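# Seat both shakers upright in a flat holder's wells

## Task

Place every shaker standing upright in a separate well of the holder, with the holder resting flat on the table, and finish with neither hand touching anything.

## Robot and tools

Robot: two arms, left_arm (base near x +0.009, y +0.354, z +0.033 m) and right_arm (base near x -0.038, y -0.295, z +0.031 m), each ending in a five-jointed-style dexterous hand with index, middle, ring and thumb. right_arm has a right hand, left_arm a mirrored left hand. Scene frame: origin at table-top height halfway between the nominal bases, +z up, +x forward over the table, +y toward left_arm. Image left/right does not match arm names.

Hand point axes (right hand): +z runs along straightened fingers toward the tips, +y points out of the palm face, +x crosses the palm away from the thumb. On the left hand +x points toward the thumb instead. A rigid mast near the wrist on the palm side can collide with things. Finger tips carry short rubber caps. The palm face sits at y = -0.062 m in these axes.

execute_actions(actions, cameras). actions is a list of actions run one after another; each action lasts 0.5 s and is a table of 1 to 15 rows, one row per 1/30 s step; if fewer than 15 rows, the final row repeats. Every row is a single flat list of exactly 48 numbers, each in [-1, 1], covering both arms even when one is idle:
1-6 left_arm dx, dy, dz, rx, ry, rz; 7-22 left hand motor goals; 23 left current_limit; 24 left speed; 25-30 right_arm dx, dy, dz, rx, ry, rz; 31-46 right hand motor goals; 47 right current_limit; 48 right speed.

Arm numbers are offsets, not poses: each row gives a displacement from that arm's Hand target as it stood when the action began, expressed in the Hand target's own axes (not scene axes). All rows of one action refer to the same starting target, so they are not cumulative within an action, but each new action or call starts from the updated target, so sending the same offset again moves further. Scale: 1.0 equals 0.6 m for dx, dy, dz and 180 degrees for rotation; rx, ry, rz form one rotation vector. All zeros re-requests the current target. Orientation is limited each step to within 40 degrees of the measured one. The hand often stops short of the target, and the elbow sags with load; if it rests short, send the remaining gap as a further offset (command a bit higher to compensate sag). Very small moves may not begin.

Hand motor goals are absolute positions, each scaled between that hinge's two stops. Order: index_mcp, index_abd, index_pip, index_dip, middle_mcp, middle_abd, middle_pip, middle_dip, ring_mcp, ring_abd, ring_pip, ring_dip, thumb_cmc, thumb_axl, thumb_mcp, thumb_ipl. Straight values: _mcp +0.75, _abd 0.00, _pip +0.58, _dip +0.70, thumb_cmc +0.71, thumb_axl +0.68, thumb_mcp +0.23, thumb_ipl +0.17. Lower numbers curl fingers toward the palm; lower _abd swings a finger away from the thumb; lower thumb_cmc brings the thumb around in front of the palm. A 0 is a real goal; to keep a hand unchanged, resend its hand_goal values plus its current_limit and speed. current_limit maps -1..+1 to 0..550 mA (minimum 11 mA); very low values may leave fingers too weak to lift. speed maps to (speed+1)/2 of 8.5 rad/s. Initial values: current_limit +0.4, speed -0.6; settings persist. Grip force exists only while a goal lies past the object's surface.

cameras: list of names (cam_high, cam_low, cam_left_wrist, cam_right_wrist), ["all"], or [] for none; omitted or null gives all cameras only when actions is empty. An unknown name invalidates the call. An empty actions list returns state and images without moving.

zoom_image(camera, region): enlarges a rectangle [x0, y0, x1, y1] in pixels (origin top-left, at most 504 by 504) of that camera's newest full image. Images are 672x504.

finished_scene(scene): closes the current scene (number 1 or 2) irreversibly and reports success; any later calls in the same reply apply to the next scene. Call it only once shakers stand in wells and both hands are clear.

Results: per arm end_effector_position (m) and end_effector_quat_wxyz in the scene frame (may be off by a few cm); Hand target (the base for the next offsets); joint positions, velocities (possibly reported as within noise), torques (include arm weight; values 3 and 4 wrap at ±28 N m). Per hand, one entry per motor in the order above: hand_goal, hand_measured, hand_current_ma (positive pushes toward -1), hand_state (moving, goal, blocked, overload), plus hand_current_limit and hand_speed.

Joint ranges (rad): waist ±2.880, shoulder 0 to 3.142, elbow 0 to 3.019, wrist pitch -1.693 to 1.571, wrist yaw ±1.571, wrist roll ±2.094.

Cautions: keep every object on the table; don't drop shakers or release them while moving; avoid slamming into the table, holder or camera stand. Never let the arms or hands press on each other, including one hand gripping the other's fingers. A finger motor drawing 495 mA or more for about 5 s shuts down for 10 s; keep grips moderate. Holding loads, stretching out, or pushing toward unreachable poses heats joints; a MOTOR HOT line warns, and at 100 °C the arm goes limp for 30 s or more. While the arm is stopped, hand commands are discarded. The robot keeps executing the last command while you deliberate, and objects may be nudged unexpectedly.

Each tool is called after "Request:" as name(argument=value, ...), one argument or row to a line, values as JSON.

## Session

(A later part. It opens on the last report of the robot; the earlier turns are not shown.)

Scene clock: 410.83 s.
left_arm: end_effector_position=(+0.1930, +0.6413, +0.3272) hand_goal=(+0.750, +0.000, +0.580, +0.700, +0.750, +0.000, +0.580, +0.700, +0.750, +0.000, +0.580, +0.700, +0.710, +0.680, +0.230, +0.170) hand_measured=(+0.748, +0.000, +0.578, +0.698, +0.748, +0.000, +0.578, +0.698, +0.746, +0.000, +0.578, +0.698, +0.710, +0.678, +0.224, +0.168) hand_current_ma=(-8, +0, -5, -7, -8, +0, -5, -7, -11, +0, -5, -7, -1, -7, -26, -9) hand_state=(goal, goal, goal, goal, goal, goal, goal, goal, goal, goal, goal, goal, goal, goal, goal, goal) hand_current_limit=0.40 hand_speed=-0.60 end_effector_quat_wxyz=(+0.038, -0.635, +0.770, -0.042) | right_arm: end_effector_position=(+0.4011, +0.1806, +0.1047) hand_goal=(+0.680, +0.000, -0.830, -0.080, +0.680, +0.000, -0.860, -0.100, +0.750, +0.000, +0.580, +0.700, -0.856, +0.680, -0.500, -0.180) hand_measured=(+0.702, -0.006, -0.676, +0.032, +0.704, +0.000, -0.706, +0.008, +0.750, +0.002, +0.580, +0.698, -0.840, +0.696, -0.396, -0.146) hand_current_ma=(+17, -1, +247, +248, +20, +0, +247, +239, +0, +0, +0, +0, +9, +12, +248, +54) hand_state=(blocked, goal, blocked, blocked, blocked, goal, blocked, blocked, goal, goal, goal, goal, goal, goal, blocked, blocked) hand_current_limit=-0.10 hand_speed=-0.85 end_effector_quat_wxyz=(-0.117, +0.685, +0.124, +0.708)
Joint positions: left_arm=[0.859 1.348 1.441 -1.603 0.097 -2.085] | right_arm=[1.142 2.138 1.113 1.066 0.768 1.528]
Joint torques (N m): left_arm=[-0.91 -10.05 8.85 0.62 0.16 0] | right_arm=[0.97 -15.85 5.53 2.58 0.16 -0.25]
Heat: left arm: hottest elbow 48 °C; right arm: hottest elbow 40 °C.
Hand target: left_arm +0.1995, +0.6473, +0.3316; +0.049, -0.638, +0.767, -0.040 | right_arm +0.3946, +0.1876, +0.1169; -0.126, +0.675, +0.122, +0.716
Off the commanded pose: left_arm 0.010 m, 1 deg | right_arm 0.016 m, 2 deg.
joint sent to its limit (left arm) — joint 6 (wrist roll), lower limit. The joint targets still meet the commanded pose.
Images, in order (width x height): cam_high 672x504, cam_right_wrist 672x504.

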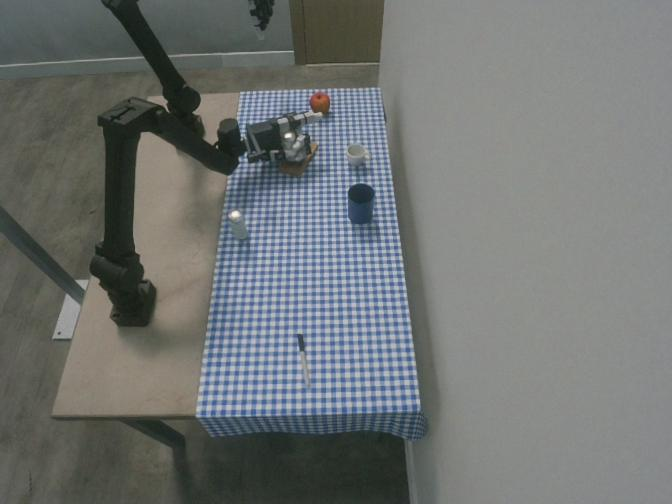

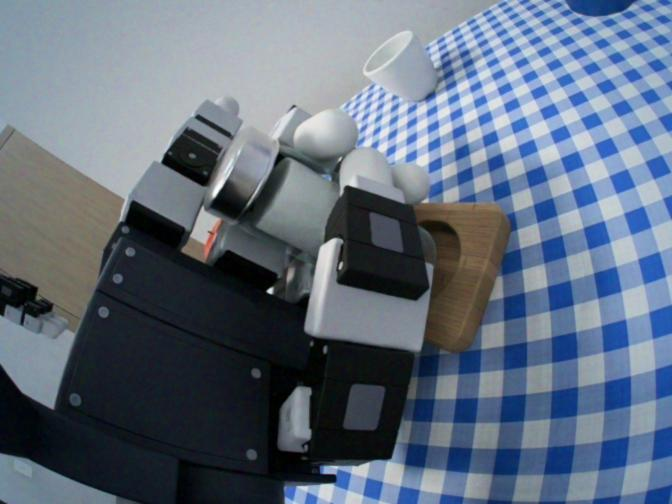

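Request:
execute_actions(
  actions=[
    [[0,0,0,0,0,0,0.75,0,0.58,0.7,0.75,0,0.58,0.7,0.75,0,0.58,0.7,0.71,0.68,0.23,0.17,0.4,-0.6,-0.018,0.004,0,0,0,0,0.68,0,-0.83,-0.08,0.68,0,-0.86,-0.1,0.75,0,0.58,0.7,-0.857,0.68,-0.5,-0.18,-0.1,-0.85]],
  ],
  cameras=["cam_right_wrist","cam_high"],
)

Request:
zoom_image(
  camera="cam_right_wrist",
  region=[300, 130, 540, 370],
)

Request:
zoom_image(
  camera="cam_high",
  region=[270, 115, 320, 165],
)

Scene clock: 415.03 s.
left_arm: end_effector_position=(+0.1930, +0.6413, +0.3272) hand_goal=(+0.750, +0.000, +0.580, +0.700, +0.750, +0.000, +0.580, +0.700, +0.750, +0.000, +0.580, +0.700, +0.710, +0.680, +0.230, +0.170) hand_measured=(+0.748, +0.000, +0.578, +0.698, +0.748, +0.000, +0.578, +0.698, +0.746, +0.000, +0.578, +0.698, +0.710, +0.678, +0.224, +0.168) hand_current_ma=(-8, +0, -5, -7, -8, +0, -5, -7, -11, +0, -5, -7, -1, -7, -26, -9) hand_state=(goal, goal, goal, goal, goal, goal, goal, goal, goal, goal, goal, goal, goal, goal, goal, goal) hand_current_limit=0.40 hand_speed=-0.60 end_effector_quat_wxyz=(+0.038, -0.635, +0.770, -0.042) | right_arm: end_effector_position=(+0.4013, +0.1809, +0.1080) hand_goal=(+0.680, +0.000, -0.830, -0.080, +0.680, +0.000, -0.860, -0.100, +0.750, +0.000, +0.580, +0.700, -0.856, +0.680, -0.500, -0.180) hand_measured=(+0.702, -0.006, -0.676, +0.032, +0.704, +0.000, -0.706, +0.008, +0.750, +0.002, +0.580, +0.698, -0.840, +0.696, -0.396, -0.146) hand_current_ma=(+17, -1, +247, +247, +20, +0, +247, +239, +0, +0, +0, +0, +9, +12, +247, +54) hand_state=(blocked, goal, blocked, blocked, blocked, goal, blocked, blocked, goal, goal, goal, goal, goal, goal, blocked, blocked) hand_current_limit=-0.10 hand_speed=-0.85 end_effector_quat_wxyz=(-0.124, +0.681, +0.117, +0.713)
Joint positions: left_arm=[0.859 1.348 1.441 -1.603 0.097 -2.085] | right_arm=[1.142 2.138 1.113 1.089 0.768 1.528]
Joint torques (N m): left_arm=[-1.03 -8.88 8.88 0.4 0.13 -0.02] | right_arm=[0.5 -14.56 5.42 2.48 0 -0.29]
Heat: left arm: hottest elbow 48 °C; right arm: hottest elbow 40 °C.
Hand target: left_arm +0.1995, +0.6473, +0.3316; +0.049, -0.638, +0.767, -0.040 | right_arm +0.3960, +0.1855, +0.1062; -0.126, +0.675, +0.122, +0.716
Off the commanded pose: left_arm 0.010 m, 1 deg | right_arm 0.007 m, 1 deg.
joint sent to its limit (left arm) — joint 6 (wrist roll), lower limit. The joint targets still meet the commanded pose.
Images, in order (width x height): cam_high 672x504, cam_right_wrist 672x504.

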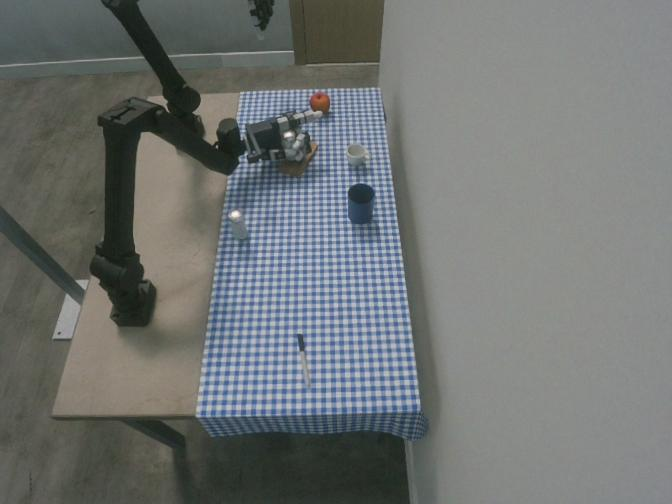

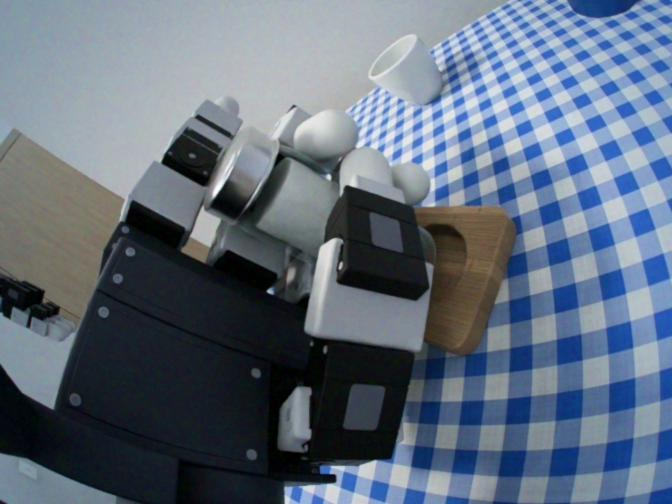

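Scaled by 2.100 from the camera's 672x504 image, which has a finer 960x720 frame.

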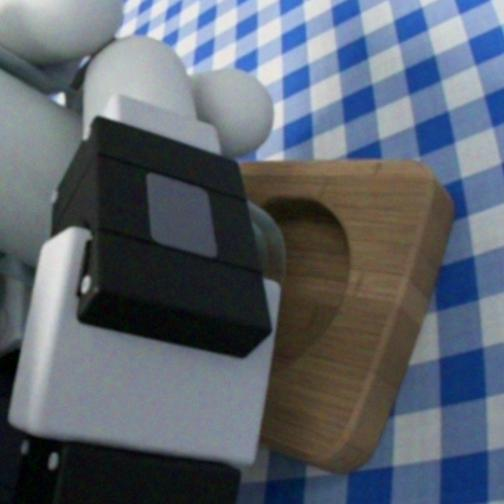

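Scaled by 10.080 from the camera's 672x504 image, which has a finer 960x720 frame.

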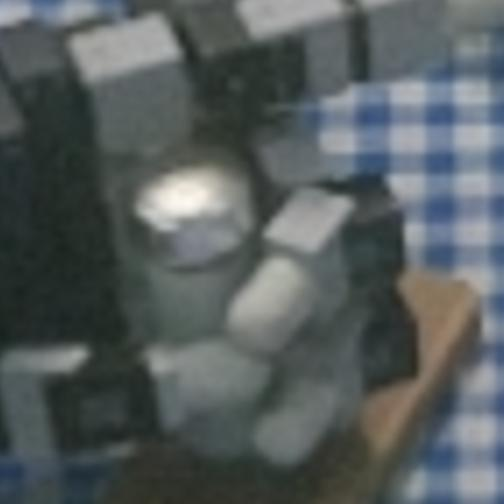

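Request:
execute_actions(
  actions=[
    [[0,0,0,0,0,0,0.75,0,0.58,0.7,0.75,0,0.58,0.7,0.75,0,0.58,0.7,0.71,0.68,0.23,0.17,0.4,-0.6,-0.008,0.003,0,0,-0.008,0,0.68,0,-0.83,-0.08,0.68,0,-0.86,-0.1,0.75,0,0.58,0.7,-0.857,0.68,-0.5,-0.18,-0.1,-0.85]],
  ],
  cameras=["cam_right_wrist","cam_high"],
)

Request:
zoom_image(
  camera="cam_right_wrist",
  region=[300, 130, 540, 370],
)

Request:
zoom_image(
  camera="cam_high",
  region=[270, 115, 320, 165],
)

Scene clock: 424.80 s.
left_arm: end_effector_position=(+0.1930, +0.6413, +0.3272) hand_goal=(+0.750, +0.000, +0.580, +0.700, +0.750, +0.000, +0.580, +0.700, +0.750, +0.000, +0.580, +0.700, +0.710, +0.680, +0.230, +0.170) hand_measured=(+0.748, +0.000, +0.578, +0.698, +0.748, +0.000, +0.578, +0.698, +0.746, +0.000, +0.578, +0.698, +0.710, +0.678, +0.224, +0.168) hand_current_ma=(-8, +0, -5, -7, -8, +0, -5, -7, -11, +0, -5, -7, -1, -7, -26, -9) hand_state=(goal, goal, goal, goal, goal, goal, goal, goal, goal, goal, goal, goal, goal, goal, goal, goal) hand_current_limit=0.40 hand_speed=-0.60 end_effector_quat_wxyz=(+0.038, -0.635, +0.770, -0.042) | right_arm: end_effector_position=(+0.4004, +0.1792, +0.1042) hand_goal=(+0.680, +0.000, -0.830, -0.080, +0.680, +0.000, -0.860, -0.100, +0.750, +0.000, +0.580, +0.700, -0.856, +0.680, -0.500, -0.180) hand_measured=(+0.702, -0.006, -0.676, +0.032, +0.704, +0.000, -0.706, +0.008, +0.750, +0.002, +0.580, +0.698, -0.840, +0.696, -0.396, -0.146) hand_current_ma=(+17, -1, +247, +247, +20, +0, +248, +239, +0, +0, +0, +0, +9, +12, +248, +54) hand_state=(blocked, goal, blocked, blocked, blocked, goal, blocked, blocked, goal, goal, goal, goal, goal, goal, blocked, blocked) hand_current_limit=-0.10 hand_speed=-0.85 end_effector_quat_wxyz=(-0.120, +0.684, +0.121, +0.709)
Joint positions: left_arm=[0.859 1.348 1.441 -1.603 0.097 -2.085] | right_arm=[1.142 2.138 1.108 1.077 0.768 1.531]
Joint torques (N m): left_arm=[-1.26 -9.58 8.88 0.68 0.18 0] | right_arm=[0.44 -14.97 5.42 1.58 -0.01 -0.06]
Heat: left arm: hottest elbow 48 °C; right arm: hottest elbow 39 °C.
Hand target: left_arm +0.1995, +0.6473, +0.3316; +0.049, -0.638, +0.767, -0.040 | right_arm +0.3969, +0.1840, +0.1015; -0.125, +0.684, +0.124, +0.708
Off the commanded pose: left_arm 0.010 m, 1 deg | right_arm 0.006 m, 1 deg.
joint sent to its limit (left arm) — joint 6 (wrist roll), lower limit. The joint targets still meet the commanded pose.
Images, in order (width x height): cam_high 672x504, cam_right_wrist 672x504.

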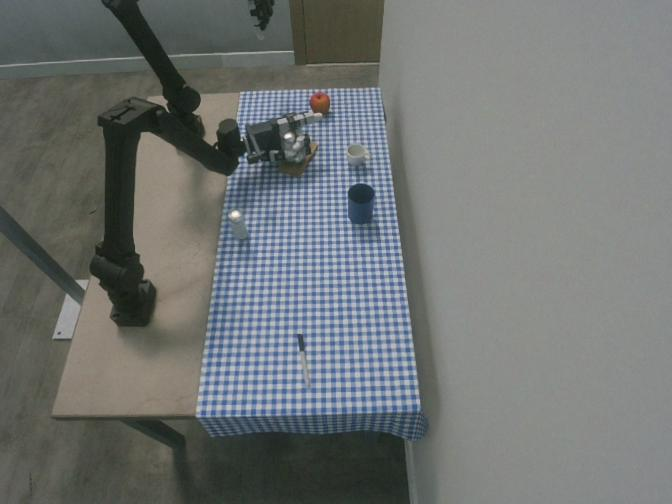

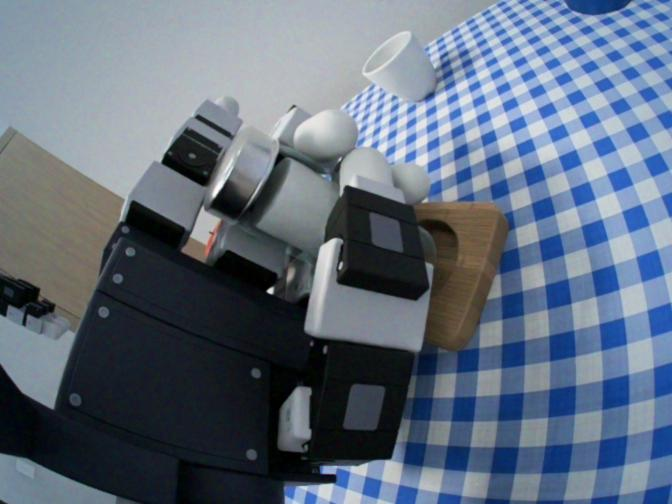

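Scaled by 2.100 from the camera's 672x504 image, which has a finer 960x720 frame.

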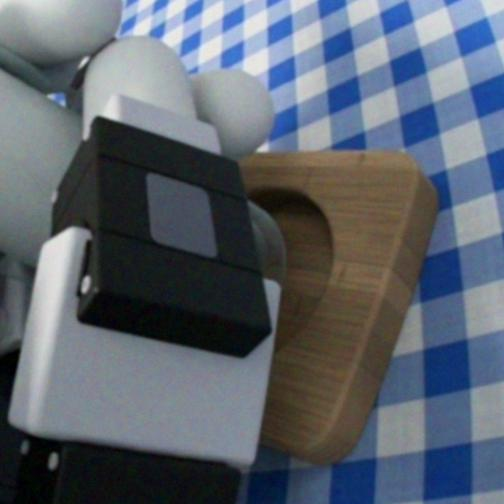

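Scaled by 10.080 from the camera's 672x504 image, which has a finer 960x720 frame.

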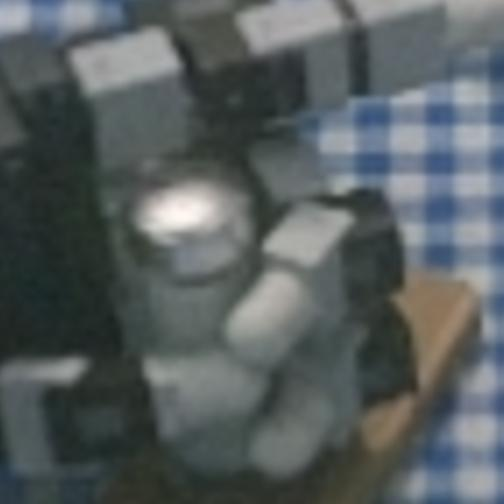

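Request:
execute_actions(
  actions=[
    [[0,0,0,0,0,0,0.75,0,0.58,0.7,0.75,0,0.58,0.7,0.75,0,0.58,0.7,0.71,0.68,0.23,0.17,0.4,-0.6,-0.01,0.003,0.003,0,0,0,0.68,0,-0.83,-0.08,0.68,0,-0.86,-0.1,0.75,0,0.58,0.7,-0.857,0.68,-0.5,-0.18,-0.1,-0.85]],
  ],
  cameras=["cam_right_wrist","cam_high"],
)

Request:
zoom_image(
  camera="cam_right_wrist",
  region=[300, 130, 540, 370],
)

Request:
zoom_image(
  camera="cam_high",
  region=[270, 115, 320, 165],
)

Scene clock: 432.17 s.
left_arm: end_effector_position=(+0.1930, +0.6413, +0.3272) hand_goal=(+0.750, +0.000, +0.580, +0.700, +0.750, +0.000, +0.580, +0.700, +0.750, +0.000, +0.580, +0.700, +0.710, +0.680, +0.230, +0.170) hand_measured=(+0.748, +0.000, +0.578, +0.698, +0.748, +0.000, +0.578, +0.698, +0.746, +0.000, +0.578, +0.698, +0.710, +0.678, +0.224, +0.168) hand_current_ma=(-8, +0, -5, -7, -8, +0, -5, -7, -11, +0, -5, -7, -1, -7, -26, -9) hand_state=(goal, goal, goal, goal, goal, goal, goal, goal, goal, goal, goal, goal, goal, goal, goal, goal) hand_current_limit=0.40 hand_speed=-0.60 end_effector_quat_wxyz=(+0.038, -0.635, +0.770, -0.042) | right_arm: end_effector_position=(+0.4004, +0.1797, +0.1017) hand_goal=(+0.680, +0.000, -0.830, -0.080, +0.680, +0.000, -0.860, -0.100, +0.750, +0.000, +0.580, +0.700, -0.856, +0.680, -0.500, -0.180) hand_measured=(+0.702, -0.006, -0.676, +0.032, +0.704, +0.000, -0.706, +0.008, +0.750, +0.002, +0.580, +0.698, -0.840, +0.696, -0.396, -0.146) hand_current_ma=(+17, -1, +247, +247, +20, +0, +247, +239, +0, +0, +0, +0, +9, +12, +247, +54) hand_state=(blocked, goal, blocked, blocked, blocked, goal, blocked, blocked, goal, goal, goal, goal, goal, goal, blocked, blocked) hand_current_limit=-0.10 hand_speed=-0.85 end_effector_quat_wxyz=(-0.121, +0.685, +0.123, +0.708)
Joint positions: left_arm=[0.859 1.348 1.441 -1.603 0.097 -2.085] | right_arm=[1.142 2.142 1.108 1.077 0.764 1.532]
Joint torques (N m): left_arm=[-1.26 -9.29 8.79 0.65 0.13 -0.01] | right_arm=[-0.15 -14.04 5.7 1.96 -0.09 -0.06]
Heat: left arm: hottest elbow 48 °C; right arm: hottest elbow 39 °C.
Hand target: left_arm +0.1995, +0.6473, +0.3316; +0.049, -0.638, +0.767, -0.040 | right_arm +0.3994, +0.1830, +0.0956; -0.125, +0.684, +0.124, +0.708
Off the commanded pose: left_arm 0.010 m, 1 deg | right_arm 0.007 m, 0 deg.
joint sent to its limit (left arm) — joint 6 (wrist roll), lower limit. The joint targets still meet the commanded pose.
Images, in order (width x height): cam_high 672x504, cam_right_wrist 672x504.

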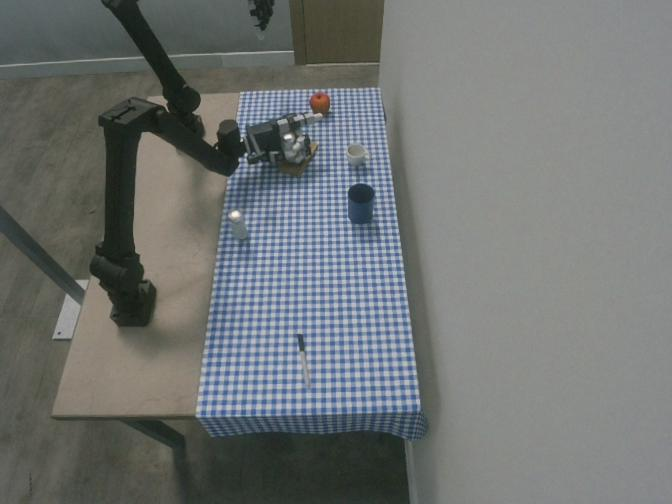

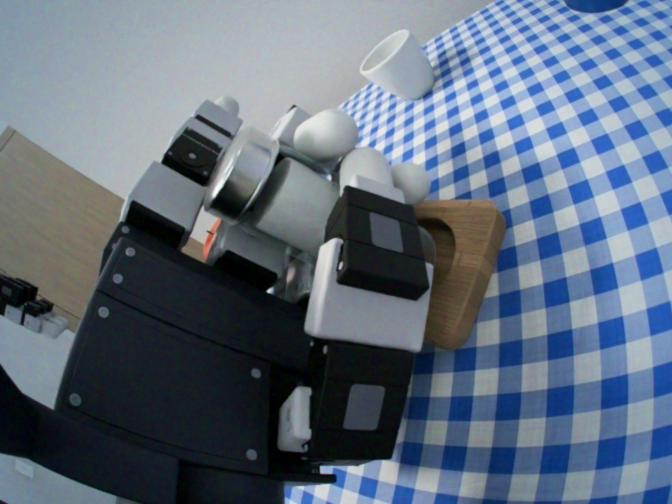

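Scaled by 2.100 from the camera's 672x504 image, which has a finer 960x720 frame.

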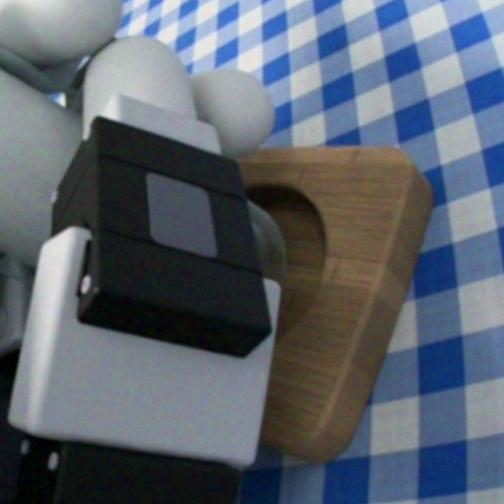

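Scaled by 10.080 from the camera's 672x504 image, which has a finer 960x720 frame.

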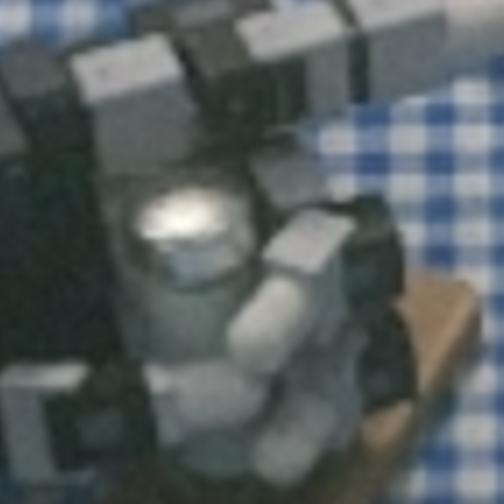

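Request:
execute_actions(
  actions=[
    [[0,0,0,0,0,0,0.75,0,0.58,0.7,0.75,0,0.58,0.7,0.75,0,0.58,0.7,0.71,0.68,0.23,0.17,0.4,-0.6,-0.01,0.007,0.003,0,0,0,0.68,0,-0.83,-0.08,0.68,0,-0.86,-0.1,0.75,0,0.58,0.7,-0.857,0.68,-0.5,-0.18,-0.1,-0.85]],
  ],
  cameras=["cam_right_wrist","cam_high"],
)

Request:
zoom_image(
  camera="cam_right_wrist",
  region=[300, 130, 540, 370],
)

Request:
zoom_image(
  camera="cam_high",
  region=[270, 115, 320, 165],
)

Scene clock: 437.30 s.
left_arm: end_effector_position=(+0.1930, +0.6413, +0.3272) hand_goal=(+0.750, +0.000, +0.580, +0.700, +0.750, +0.000, +0.580, +0.700, +0.750, +0.000, +0.580, +0.700, +0.710, +0.680, +0.230, +0.170) hand_measured=(+0.748, +0.000, +0.578, +0.698, +0.748, +0.000, +0.578, +0.698, +0.746, +0.000, +0.578, +0.698, +0.710, +0.678, +0.224, +0.168) hand_current_ma=(-8, +0, -5, -7, -8, +0, -5, -7, -11, +0, -5, -7, -1, -7, -26, -9) hand_state=(goal, goal, goal, goal, goal, goal, goal, goal, goal, goal, goal, goal, goal, goal, goal, goal) hand_current_limit=0.40 hand_speed=-0.60 end_effector_quat_wxyz=(+0.038, -0.635, +0.770, -0.042) | right_arm: end_effector_position=(+0.4004, +0.1805, +0.1006) hand_goal=(+0.680, +0.000, -0.830, -0.080, +0.680, +0.000, -0.860, -0.100, +0.750, +0.000, +0.580, +0.700, -0.856, +0.680, -0.500, -0.180) hand_measured=(+0.702, -0.006, -0.676, +0.032, +0.704, +0.000, -0.706, +0.008, +0.750, +0.002, +0.580, +0.698, -0.840, +0.696, -0.396, -0.146) hand_current_ma=(+17, -1, +247, +248, +20, +0, +248, +239, +0, +0, +0, +0, +9, +12, +247, +54) hand_state=(blocked, goal, blocked, blocked, blocked, goal, blocked, blocked, goal, goal, goal, goal, goal, goal, blocked, blocked) hand_current_limit=-0.10 hand_speed=-0.85 end_effector_quat_wxyz=(-0.123, +0.684, +0.124, +0.708)
Joint positions: left_arm=[0.859 1.348 1.441 -1.603 0.097 -2.085] | right_arm=[1.142 2.145 1.108 1.084 0.759 1.532]
Joint torques (N m): left_arm=[-0.97 -9.23 8.72 0.62 0.17 0.05] | right_arm=[-0.62 -13.16 5.46 2.3 -0.16 -0.04]
Heat: left arm: hottest elbow 48 °C; right arm: hottest elbow 39 °C.
Hand target: left_arm +0.1995, +0.6473, +0.3316; +0.049, -0.638, +0.767, -0.040 | right_arm +0.4028, +0.1797, +0.0898; -0.125, +0.684, +0.124, +0.708
Off the commanded pose: left_arm 0.010 m, 1 deg | right_arm 0.011 m, 0 deg.
joint sent to its limit (left arm) — joint 6 (wrist roll), lower limit. The joint targets still meet the commanded pose.
Images, in order (width x height): cam_high 672x504, cam_right_wrist 672x504.

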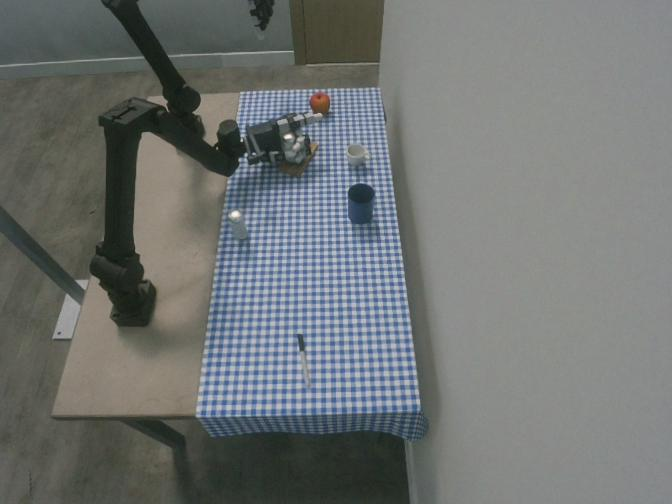

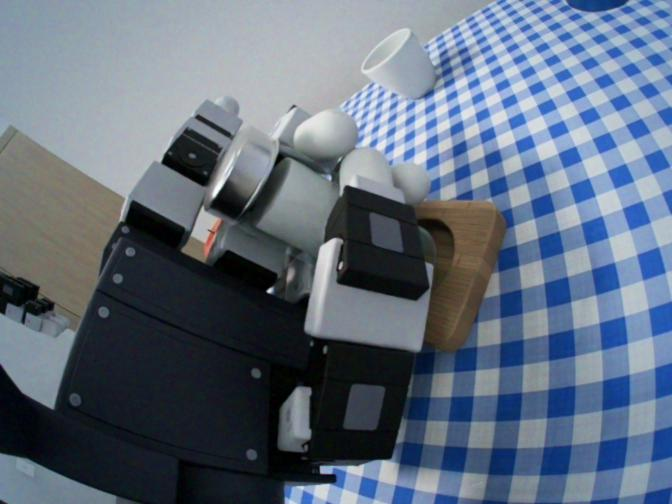

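Scaled by 2.100 from the camera's 672x504 image, which has a finer 960x720 frame.

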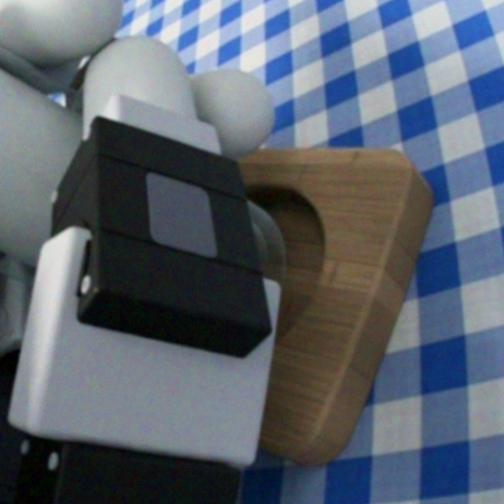

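Scaled by 10.080 from the camera's 672x504 image, which has a finer 960x720 frame.

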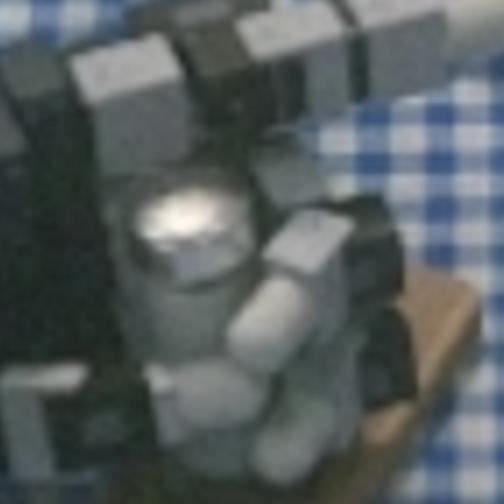

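Request:
execute_actions(
  actions=[
    [[0,0,0,0,0,0,0.75,0,0.58,0.7,0.75,0,0.58,0.7,0.75,0,0.58,0.7,0.71,0.68,0.23,0.17,0.4,-0.6,0.006,0.0163,0.0082,0,0,0,0.68,0,-0.83,-0.08,0.68,0,-0.86,-0.1,0.75,0,0.58,0.7,-0.857,0.68,-0.5,-0.18,-0.1,-0.85]],
  ],
  cameras=["cam_right_wrist","cam_high"],
)

Request:
zoom_image(
  camera="cam_right_wrist",
  region=[300, 130, 540, 370],
)

Request:
zoom_image(
  camera="cam_high",
  region=[270, 115, 320, 165],
)

Scene clock: 442.83 s.
left_arm: end_effector_position=(+0.1930, +0.6413, +0.3272) hand_goal=(+0.750, +0.000, +0.580, +0.700, +0.750, +0.000, +0.580, +0.700, +0.750, +0.000, +0.580, +0.700, +0.710, +0.680, +0.230, +0.170) hand_measured=(+0.748, +0.000, +0.578, +0.698, +0.748, +0.000, +0.578, +0.698, +0.746, +0.000, +0.578, +0.698, +0.710, +0.678, +0.224, +0.168) hand_current_ma=(-8, +0, -5, -7, -8, +0, -5, -7, -11, +0, -5, -7, -1, -7, -26, -9) hand_state=(goal, goal, goal, goal, goal, goal, goal, goal, goal, goal, goal, goal, goal, goal, goal, goal) hand_current_limit=0.40 hand_speed=-0.60 end_effector_quat_wxyz=(+0.038, -0.635, +0.770, -0.042) | right_arm: end_effector_position=(+0.4031, +0.1772, +0.0961) hand_goal=(+0.680, +0.000, -0.830, -0.080, +0.680, +0.000, -0.860, -0.100, +0.750, +0.000, +0.580, +0.700, -0.856, +0.680, -0.500, -0.180) hand_measured=(+0.702, -0.006, -0.676, +0.032, +0.704, +0.000, -0.706, +0.008, +0.750, +0.002, +0.580, +0.698, -0.840, +0.696, -0.396, -0.146) hand_current_ma=(+17, -1, +247, +248, +20, +0, +247, +239, +0, +0, +0, +0, +9, +12, +248, +54) hand_state=(blocked, goal, blocked, blocked, blocked, goal, blocked, blocked, goal, goal, goal, goal, goal, goal, blocked, blocked) hand_current_limit=-0.10 hand_speed=-0.85 end_effector_quat_wxyz=(-0.125, +0.686, +0.132, +0.705)
Joint positions: left_arm=[0.859 1.348 1.441 -1.603 0.097 -2.085] | right_arm=[1.133 2.146 1.096 1.084 0.737 1.533]
Joint torques (N m): left_arm=[-1.44 -10.17 8.81 0.64 0.15 -0.01] | right_arm=[-1.67 -14.04 5.53 2.35 -0.06 -0.08]
Heat: left arm: hottest elbow 48 °C; right arm: hottest elbow 39 °C.
Hand target: left_arm +0.1995, +0.6473, +0.3316; +0.049, -0.638, +0.767, -0.040 | right_arm +0.4106, +0.1722, +0.0935; -0.125, +0.684, +0.124, +0.708
Off the commanded pose: left_arm 0.010 m, 1 deg | right_arm 0.009 m, 1 deg.
joint sent to its limit (left arm) — joint 6 (wrist roll), lower limit. The joint targets still meet the commanded pose.
Images, in order (width x height): cam_high 672x504, cam_right_wrist 672x504.

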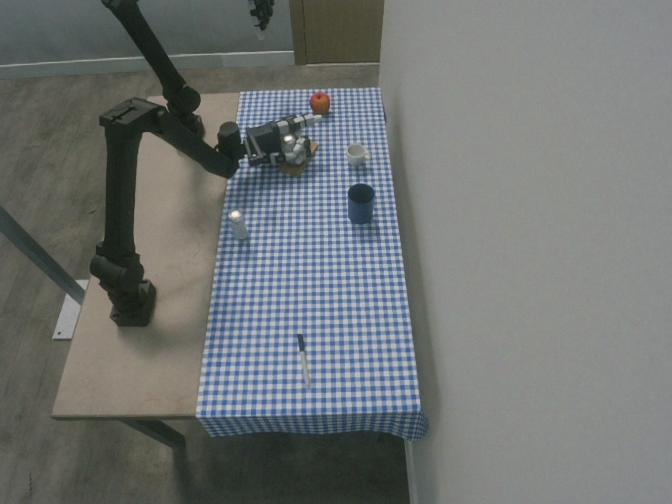

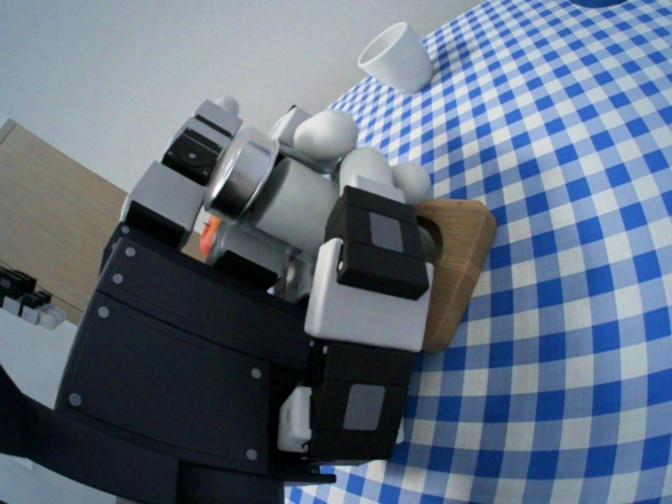

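Scaled by 2.100 from the camera's 672x504 image, which has a finer 960x720 frame.

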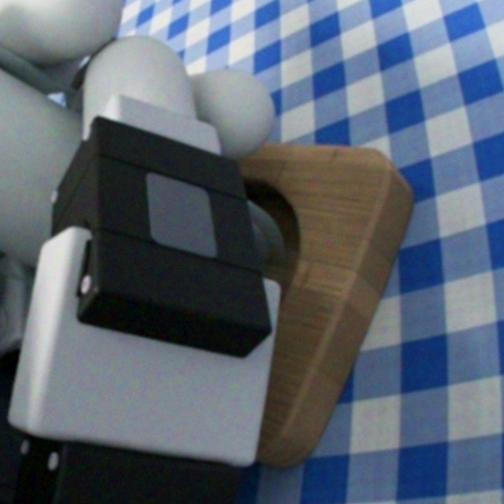

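Scaled by 10.080 from the camera's 672x504 image, which has a finer 960x720 frame.

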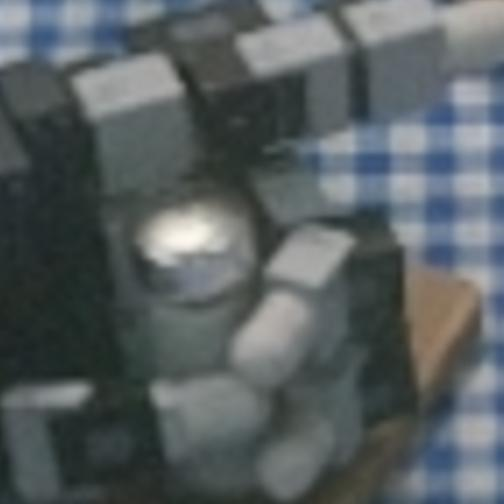

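Request:
execute_actions(
  actions=[
    [[0,0,0,0,0,0,0.75,0,0.58,0.7,0.75,0,0.58,0.7,0.75,0,0.58,0.7,0.71,0.68,0.23,0.17,0.4,-0.6,-0.012,0,0,0,0,0,0.68,0,-0.83,-0.08,0.68,0,-0.86,-0.1,0.75,0,0.58,0.7,-0.857,0.68,-0.5,-0.18,-0.1,-0.85]],
  ],
  cameras=["cam_right_wrist","cam_high"],
)

Request:
zoom_image(
  camera="cam_right_wrist",
  region=[300, 130, 540, 370],
)

Request:
zoom_image(
  camera="cam_high",
  region=[270, 115, 320, 165],
)

Scene clock: 446.63 s.
left_arm: end_effector_position=(+0.1930, +0.6413, +0.3272) hand_goal=(+0.750, +0.000, +0.580, +0.700, +0.750, +0.000, +0.580, +0.700, +0.750, +0.000, +0.580, +0.700, +0.710, +0.680, +0.230, +0.170) hand_measured=(+0.748, +0.000, +0.578, +0.698, +0.748, +0.000, +0.578, +0.698, +0.746, +0.000, +0.578, +0.698, +0.710, +0.678, +0.224, +0.168) hand_current_ma=(-8, +0, -5, -7, -8, +0, -5, -7, -11, +0, -5, -7, -1, -7, -26, -9) hand_state=(goal, goal, goal, goal, goal, goal, goal, goal, goal, goal, goal, goal, goal, goal, goal, goal) hand_current_limit=0.40 hand_speed=-0.60 end_effector_quat_wxyz=(+0.038, -0.635, +0.770, -0.042) | right_arm: end_effector_position=(+0.4031, +0.1769, +0.0936) hand_goal=(+0.680, +0.000, -0.830, -0.080, +0.680, +0.000, -0.860, -0.100, +0.750, +0.000, +0.580, +0.700, -0.856, +0.680, -0.500, -0.180) hand_measured=(+0.702, -0.006, -0.676, +0.032, +0.704, +0.000, -0.706, +0.008, +0.750, +0.004, +0.580, +0.698, -0.840, +0.696, -0.396, -0.146) hand_current_ma=(+17, -1, +248, +248, +20, +0, +247, +238, +0, +0, +0, +0, +9, +12, +247, +54) hand_state=(blocked, goal, blocked, blocked, blocked, goal, blocked, blocked, goal, goal, goal, goal, goal, goal, blocked, blocked) hand_current_limit=-0.10 hand_speed=-0.85 end_effector_quat_wxyz=(-0.126, +0.685, +0.131, +0.705)
Joint positions: left_arm=[0.859 1.348 1.441 -1.603 0.097 -2.085] | right_arm=[1.133 2.153 1.096 1.093 0.736 1.533]
Joint torques (N m): left_arm=[-1.14 -9.23 8.65 0.54 0.15 0.01] | right_arm=[-1.55 -13.68 5.61 2.45 -0.05 -0.09]
Heat: left arm: hottest elbow 48 °C; right arm: hottest elbow 39 °C.
Hand target: left_arm +0.1995, +0.6473, +0.3316; +0.049, -0.638, +0.767, -0.040 | right_arm +0.4109, +0.1722, +0.0863; -0.125, +0.684, +0.124, +0.708
Off the commanded pose: left_arm 0.010 m, 1 deg | right_arm 0.012 m, 1 deg.
joint sent to its limit (left arm) — joint 6 (wrist roll), lower limit. The joint targets still meet the commanded pose.
Images, in order (width x height): cam_high 672x504, cam_right_wrist 672x504.

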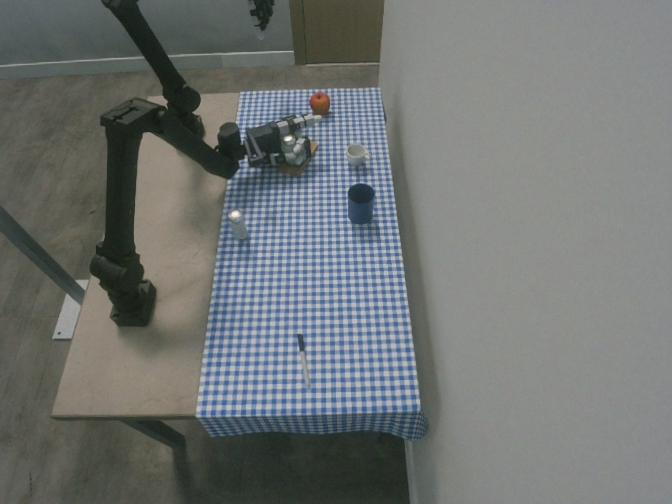

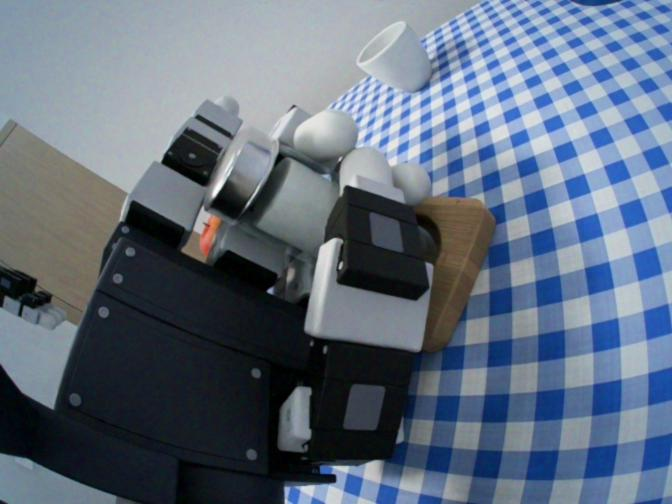

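Scaled by 2.100 from the camera's 672x504 image, which has a finer 960x720 frame.

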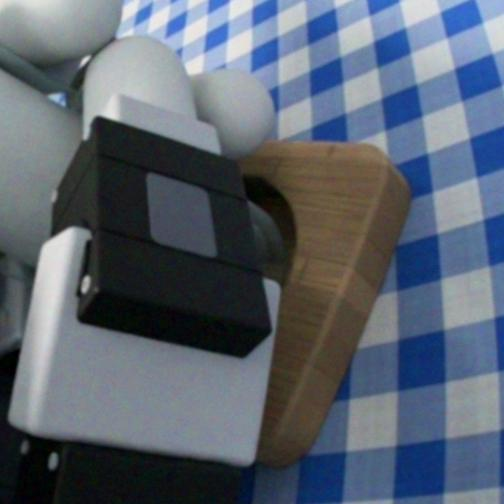

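Scaled by 10.080 from the camera's 672x504 image, which has a finer 960x720 frame.

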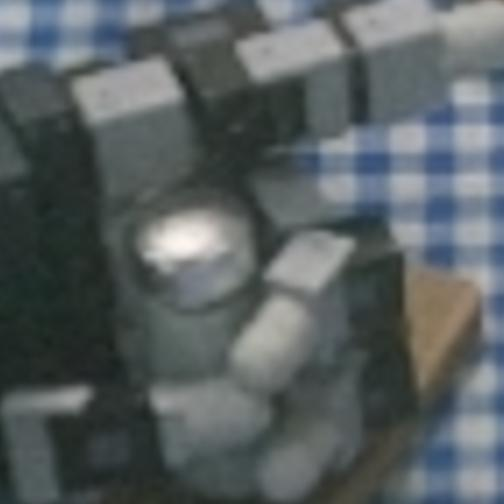

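Request:
execute_actions(
  actions=[
    [[0,0,0,0,0,0,0.75,0,0.58,0.7,0.75,0,0.58,0.7,0.75,0,0.58,0.7,0.71,0.68,0.23,0.17,0.4,-0.6,-0.01,0,0,0,-0.008,0,0.68,0,-0.83,-0.08,0.68,0,-0.86,-0.1,0.75,0,0.58,0.7,-0.857,0.68,-0.5,-0.18,-0.1,-0.85]],
  ],
  cameras=["cam_right_wrist","cam_high"],
)

Request:
zoom_image(
  camera="cam_right_wrist",
  region=[300, 130, 540, 370],
)

Request:
zoom_image(
  camera="cam_high",
  region=[270, 115, 320, 165],
)

Scene clock: 451.17 s.
left_arm: end_effector_position=(+0.1930, +0.6413, +0.3272) hand_goal=(+0.750, +0.000, +0.580, +0.700, +0.750, +0.000, +0.580, +0.700, +0.750, +0.000, +0.580, +0.700, +0.710, +0.680, +0.230, +0.170) hand_measured=(+0.748, +0.000, +0.578, +0.698, +0.748, +0.000, +0.578, +0.698, +0.746, +0.000, +0.578, +0.698, +0.710, +0.678, +0.224, +0.168) hand_current_ma=(-8, +0, -5, -7, -8, +0, -5, -7, -11, +0, -5, -7, -1, -7, -26, -9) hand_state=(goal, goal, goal, goal, goal, goal, goal, goal, goal, goal, goal, goal, goal, goal, goal, goal) hand_current_limit=0.40 hand_speed=-0.60 end_effector_quat_wxyz=(+0.038, -0.635, +0.770, -0.042) | right_arm: end_effector_position=(+0.4034, +0.1767, +0.0922) hand_goal=(+0.680, +0.000, -0.830, -0.080, +0.680, +0.000, -0.860, -0.100, +0.750, +0.000, +0.580, +0.700, -0.856, +0.680, -0.500, -0.180) hand_measured=(+0.702, -0.006, -0.676, +0.030, +0.704, +0.000, -0.706, +0.008, +0.750, +0.004, +0.580, +0.698, -0.840, +0.696, -0.396, -0.146) hand_current_ma=(+16, -1, +248, +246, +20, +0, +248, +238, +0, +0, +0, +0, +9, +12, +247, +54) hand_state=(blocked, goal, blocked, blocked, blocked, goal, blocked, blocked, goal, goal, goal, goal, goal, goal, blocked, blocked) hand_current_limit=-0.10 hand_speed=-0.85 end_effector_quat_wxyz=(-0.127, +0.687, +0.129, +0.704)
Joint positions: left_arm=[0.859 1.348 1.441 -1.603 0.097 -2.085] | right_arm=[1.132 2.153 1.096 1.089 0.736 1.542]
Joint torques (N m): left_arm=[-0.85 -9.35 8.68 0.7 0.18 -0.01] | right_arm=[-1.14 -13.45 5.75 1.2 -0.05 0.07]
Heat: left arm: hottest elbow 48 °C; right arm: hottest elbow 39 °C.
Hand target: left_arm +0.1995, +0.6473, +0.3316; +0.049, -0.638, +0.767, -0.040 | right_arm +0.4111, +0.1722, +0.0803; -0.123, +0.693, +0.125, +0.699
Off the commanded pose: left_arm 0.010 m, 1 deg | right_arm 0.015 m, 1 deg.
joint sent to its limit (left arm) — joint 6 (wrist roll), lower limit. The joint targets still meet the commanded pose.
Images, in order (width x height): cam_high 672x504, cam_right_wrist 672x504.

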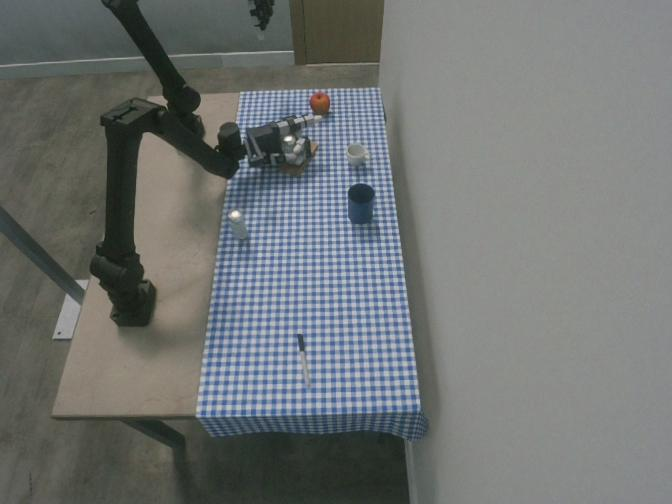

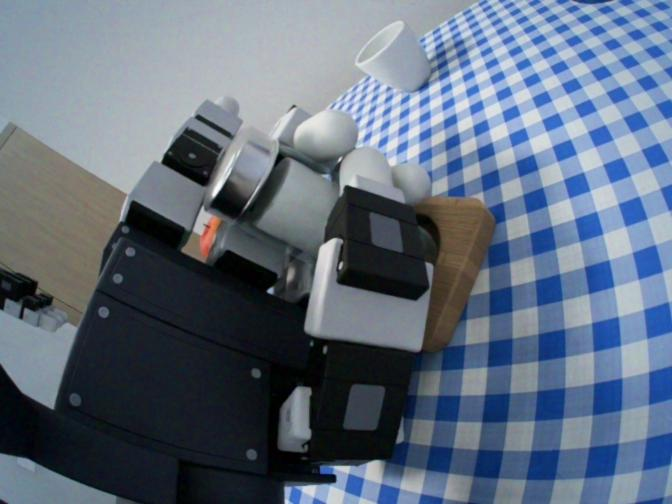

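Scaled by 2.100 from the camera's 672x504 image, which has a finer 960x720 frame.

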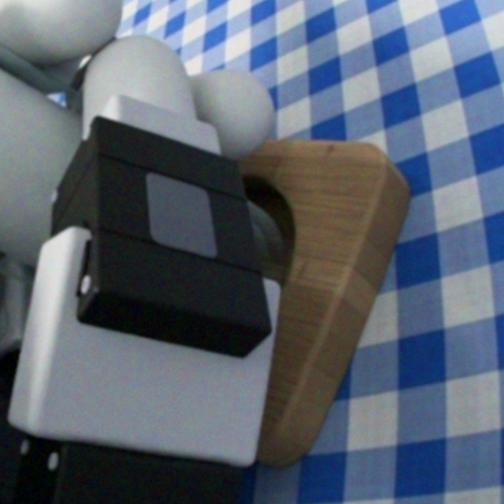

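Scaled by 10.080 from the camera's 672x504 image, which has a finer 960x720 frame.

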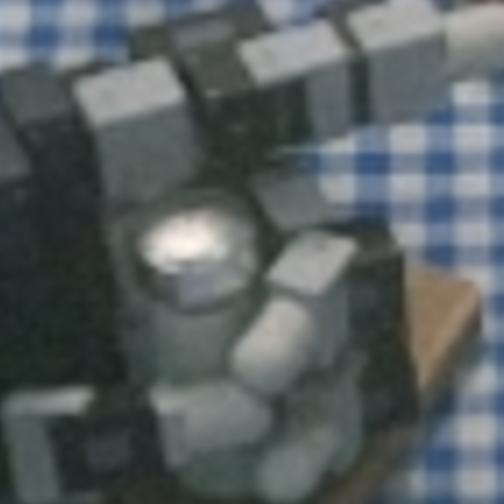

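Request:
execute_actions(
  actions=[
    [[0,0,0,0,0,0,0.75,0,0.58,0.7,0.75,0,0.58,0.7,0.75,0,0.58,0.7,0.71,0.68,0.23,0.17,0.4,-0.6,-0.009,0,0,0,0,0,0.68,0,-0.83,-0.08,0.68,0,-0.86,-0.1,0.75,0,0.58,0.7,-0.857,0.68,-0.5,-0.18,-0.1,-0.85]],
  ],
  cameras=["cam_right_wrist","cam_high"],
)

Request:
zoom_image(
  camera="cam_right_wrist",
  region=[400, 190, 500, 290],
)

Request:
zoom_image(
  camera="cam_high",
  region=[278, 128, 308, 168],
)

Scene clock: 456.53 s.
left_arm: end_effector_position=(+0.1930, +0.6413, +0.3272) hand_goal=(+0.750, +0.000, +0.580, +0.700, +0.750, +0.000, +0.580, +0.700, +0.750, +0.000, +0.580, +0.700, +0.710, +0.680, +0.230, +0.170) hand_measured=(+0.748, +0.000, +0.578, +0.698, +0.748, +0.000, +0.578, +0.698, +0.746, +0.000, +0.578, +0.698, +0.710, +0.678, +0.224, +0.168) hand_current_ma=(-8, +0, -5, -7, -8, +0, -5, -7, -11, +0, -5, -7, -1, -7, -26, -9) hand_state=(goal, goal, goal, goal, goal, goal, goal, goal, goal, goal, goal, goal, goal, goal, goal, goal) hand_current_limit=0.40 hand_speed=-0.60 end_effector_quat_wxyz=(+0.038, -0.635, +0.770, -0.042) | right_arm: end_effector_position=(+0.4034, +0.1767, +0.0921) hand_goal=(+0.680, +0.000, -0.830, -0.080, +0.680, +0.000, -0.860, -0.100, +0.750, +0.000, +0.580, +0.700, -0.856, +0.680, -0.500, -0.180) hand_measured=(+0.702, -0.006, -0.676, +0.030, +0.704, +0.000, -0.706, +0.008, +0.750, +0.004, +0.580, +0.698, -0.840, +0.696, -0.396, -0.146) hand_current_ma=(+16, -1, +247, +246, +20, +0, +247, +238, +0, +0, +0, +0, +9, +12, +247, +54) hand_state=(blocked, goal, blocked, blocked, blocked, goal, blocked, blocked, goal, goal, goal, goal, goal, goal, blocked, blocked) hand_current_limit=-0.10 hand_speed=-0.85 end_effector_quat_wxyz=(-0.127, +0.687, +0.129, +0.704)
Joint positions: left_arm=[0.859 1.348 1.441 -1.603 0.097 -2.085] | right_arm=[1.132 2.153 1.096 1.089 0.736 1.543]
Joint torques (N m): left_arm=[-0.79 -9.23 8.55 0.77 0.16 0.02] | right_arm=[-1.9 -13.16 5.72 1.62 -0.1 0.09]
Heat: left arm: hottest elbow 48 °C; right arm: hottest elbow 39 °C.
Hand target: left_arm +0.1995, +0.6473, +0.3316; +0.049, -0.638, +0.767, -0.040 | right_arm +0.4111, +0.1722, +0.0749; -0.123, +0.693, +0.125, +0.699
Off the commanded pose: left_arm 0.010 m, 1 deg | right_arm 0.019 m, 1 deg.
joint sent to its limit (left arm) — joint 6 (wrist roll), lower limit. The joint targets still meet the commanded pose.
Images, in order (width x height): cam_high 672x504, cam_right_wrist 672x504.

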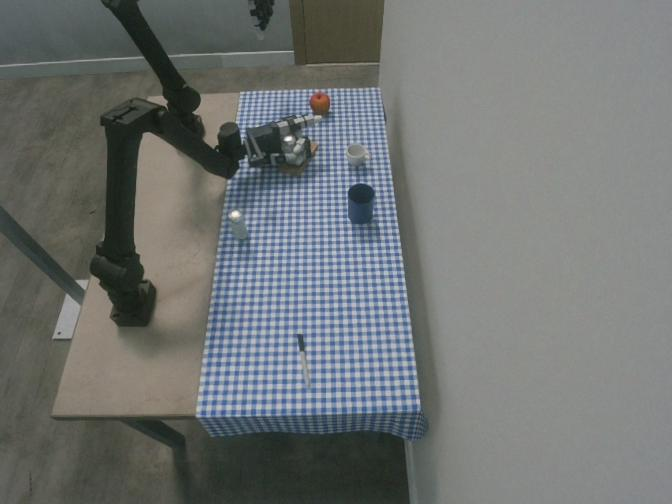

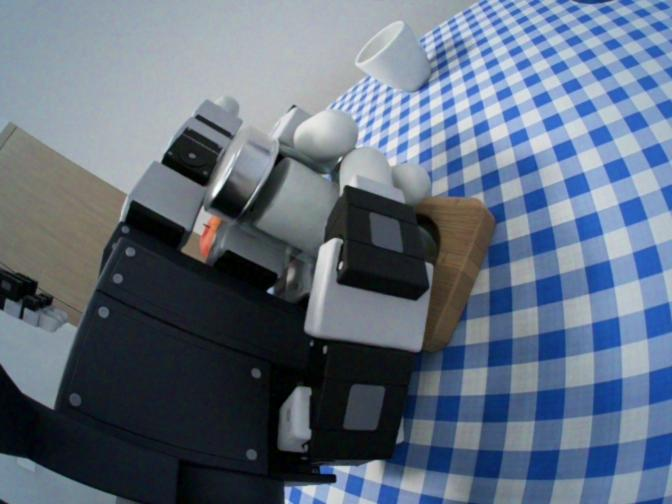

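Scaled by 5.040 from the camera's 672x504 image, which has a finer 960x720 frame.

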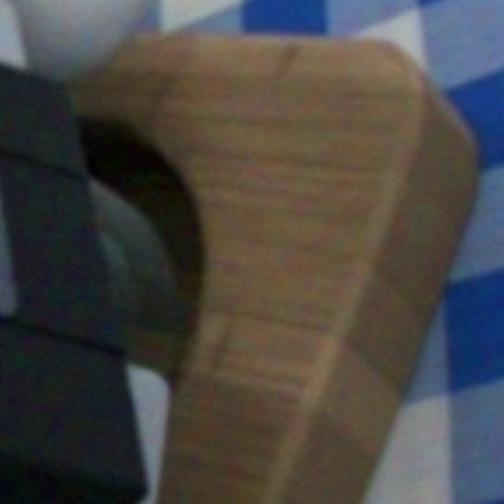

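Scaled by 12.600 from the camera's 672x504 image, which has a finer 960x720 frame.

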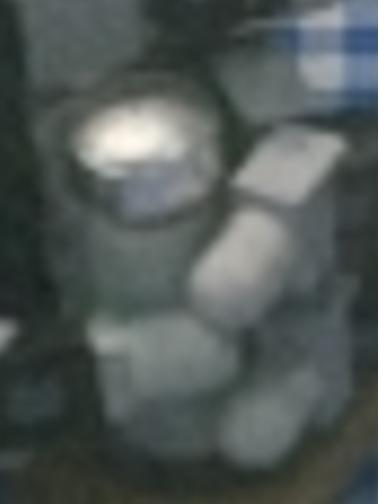

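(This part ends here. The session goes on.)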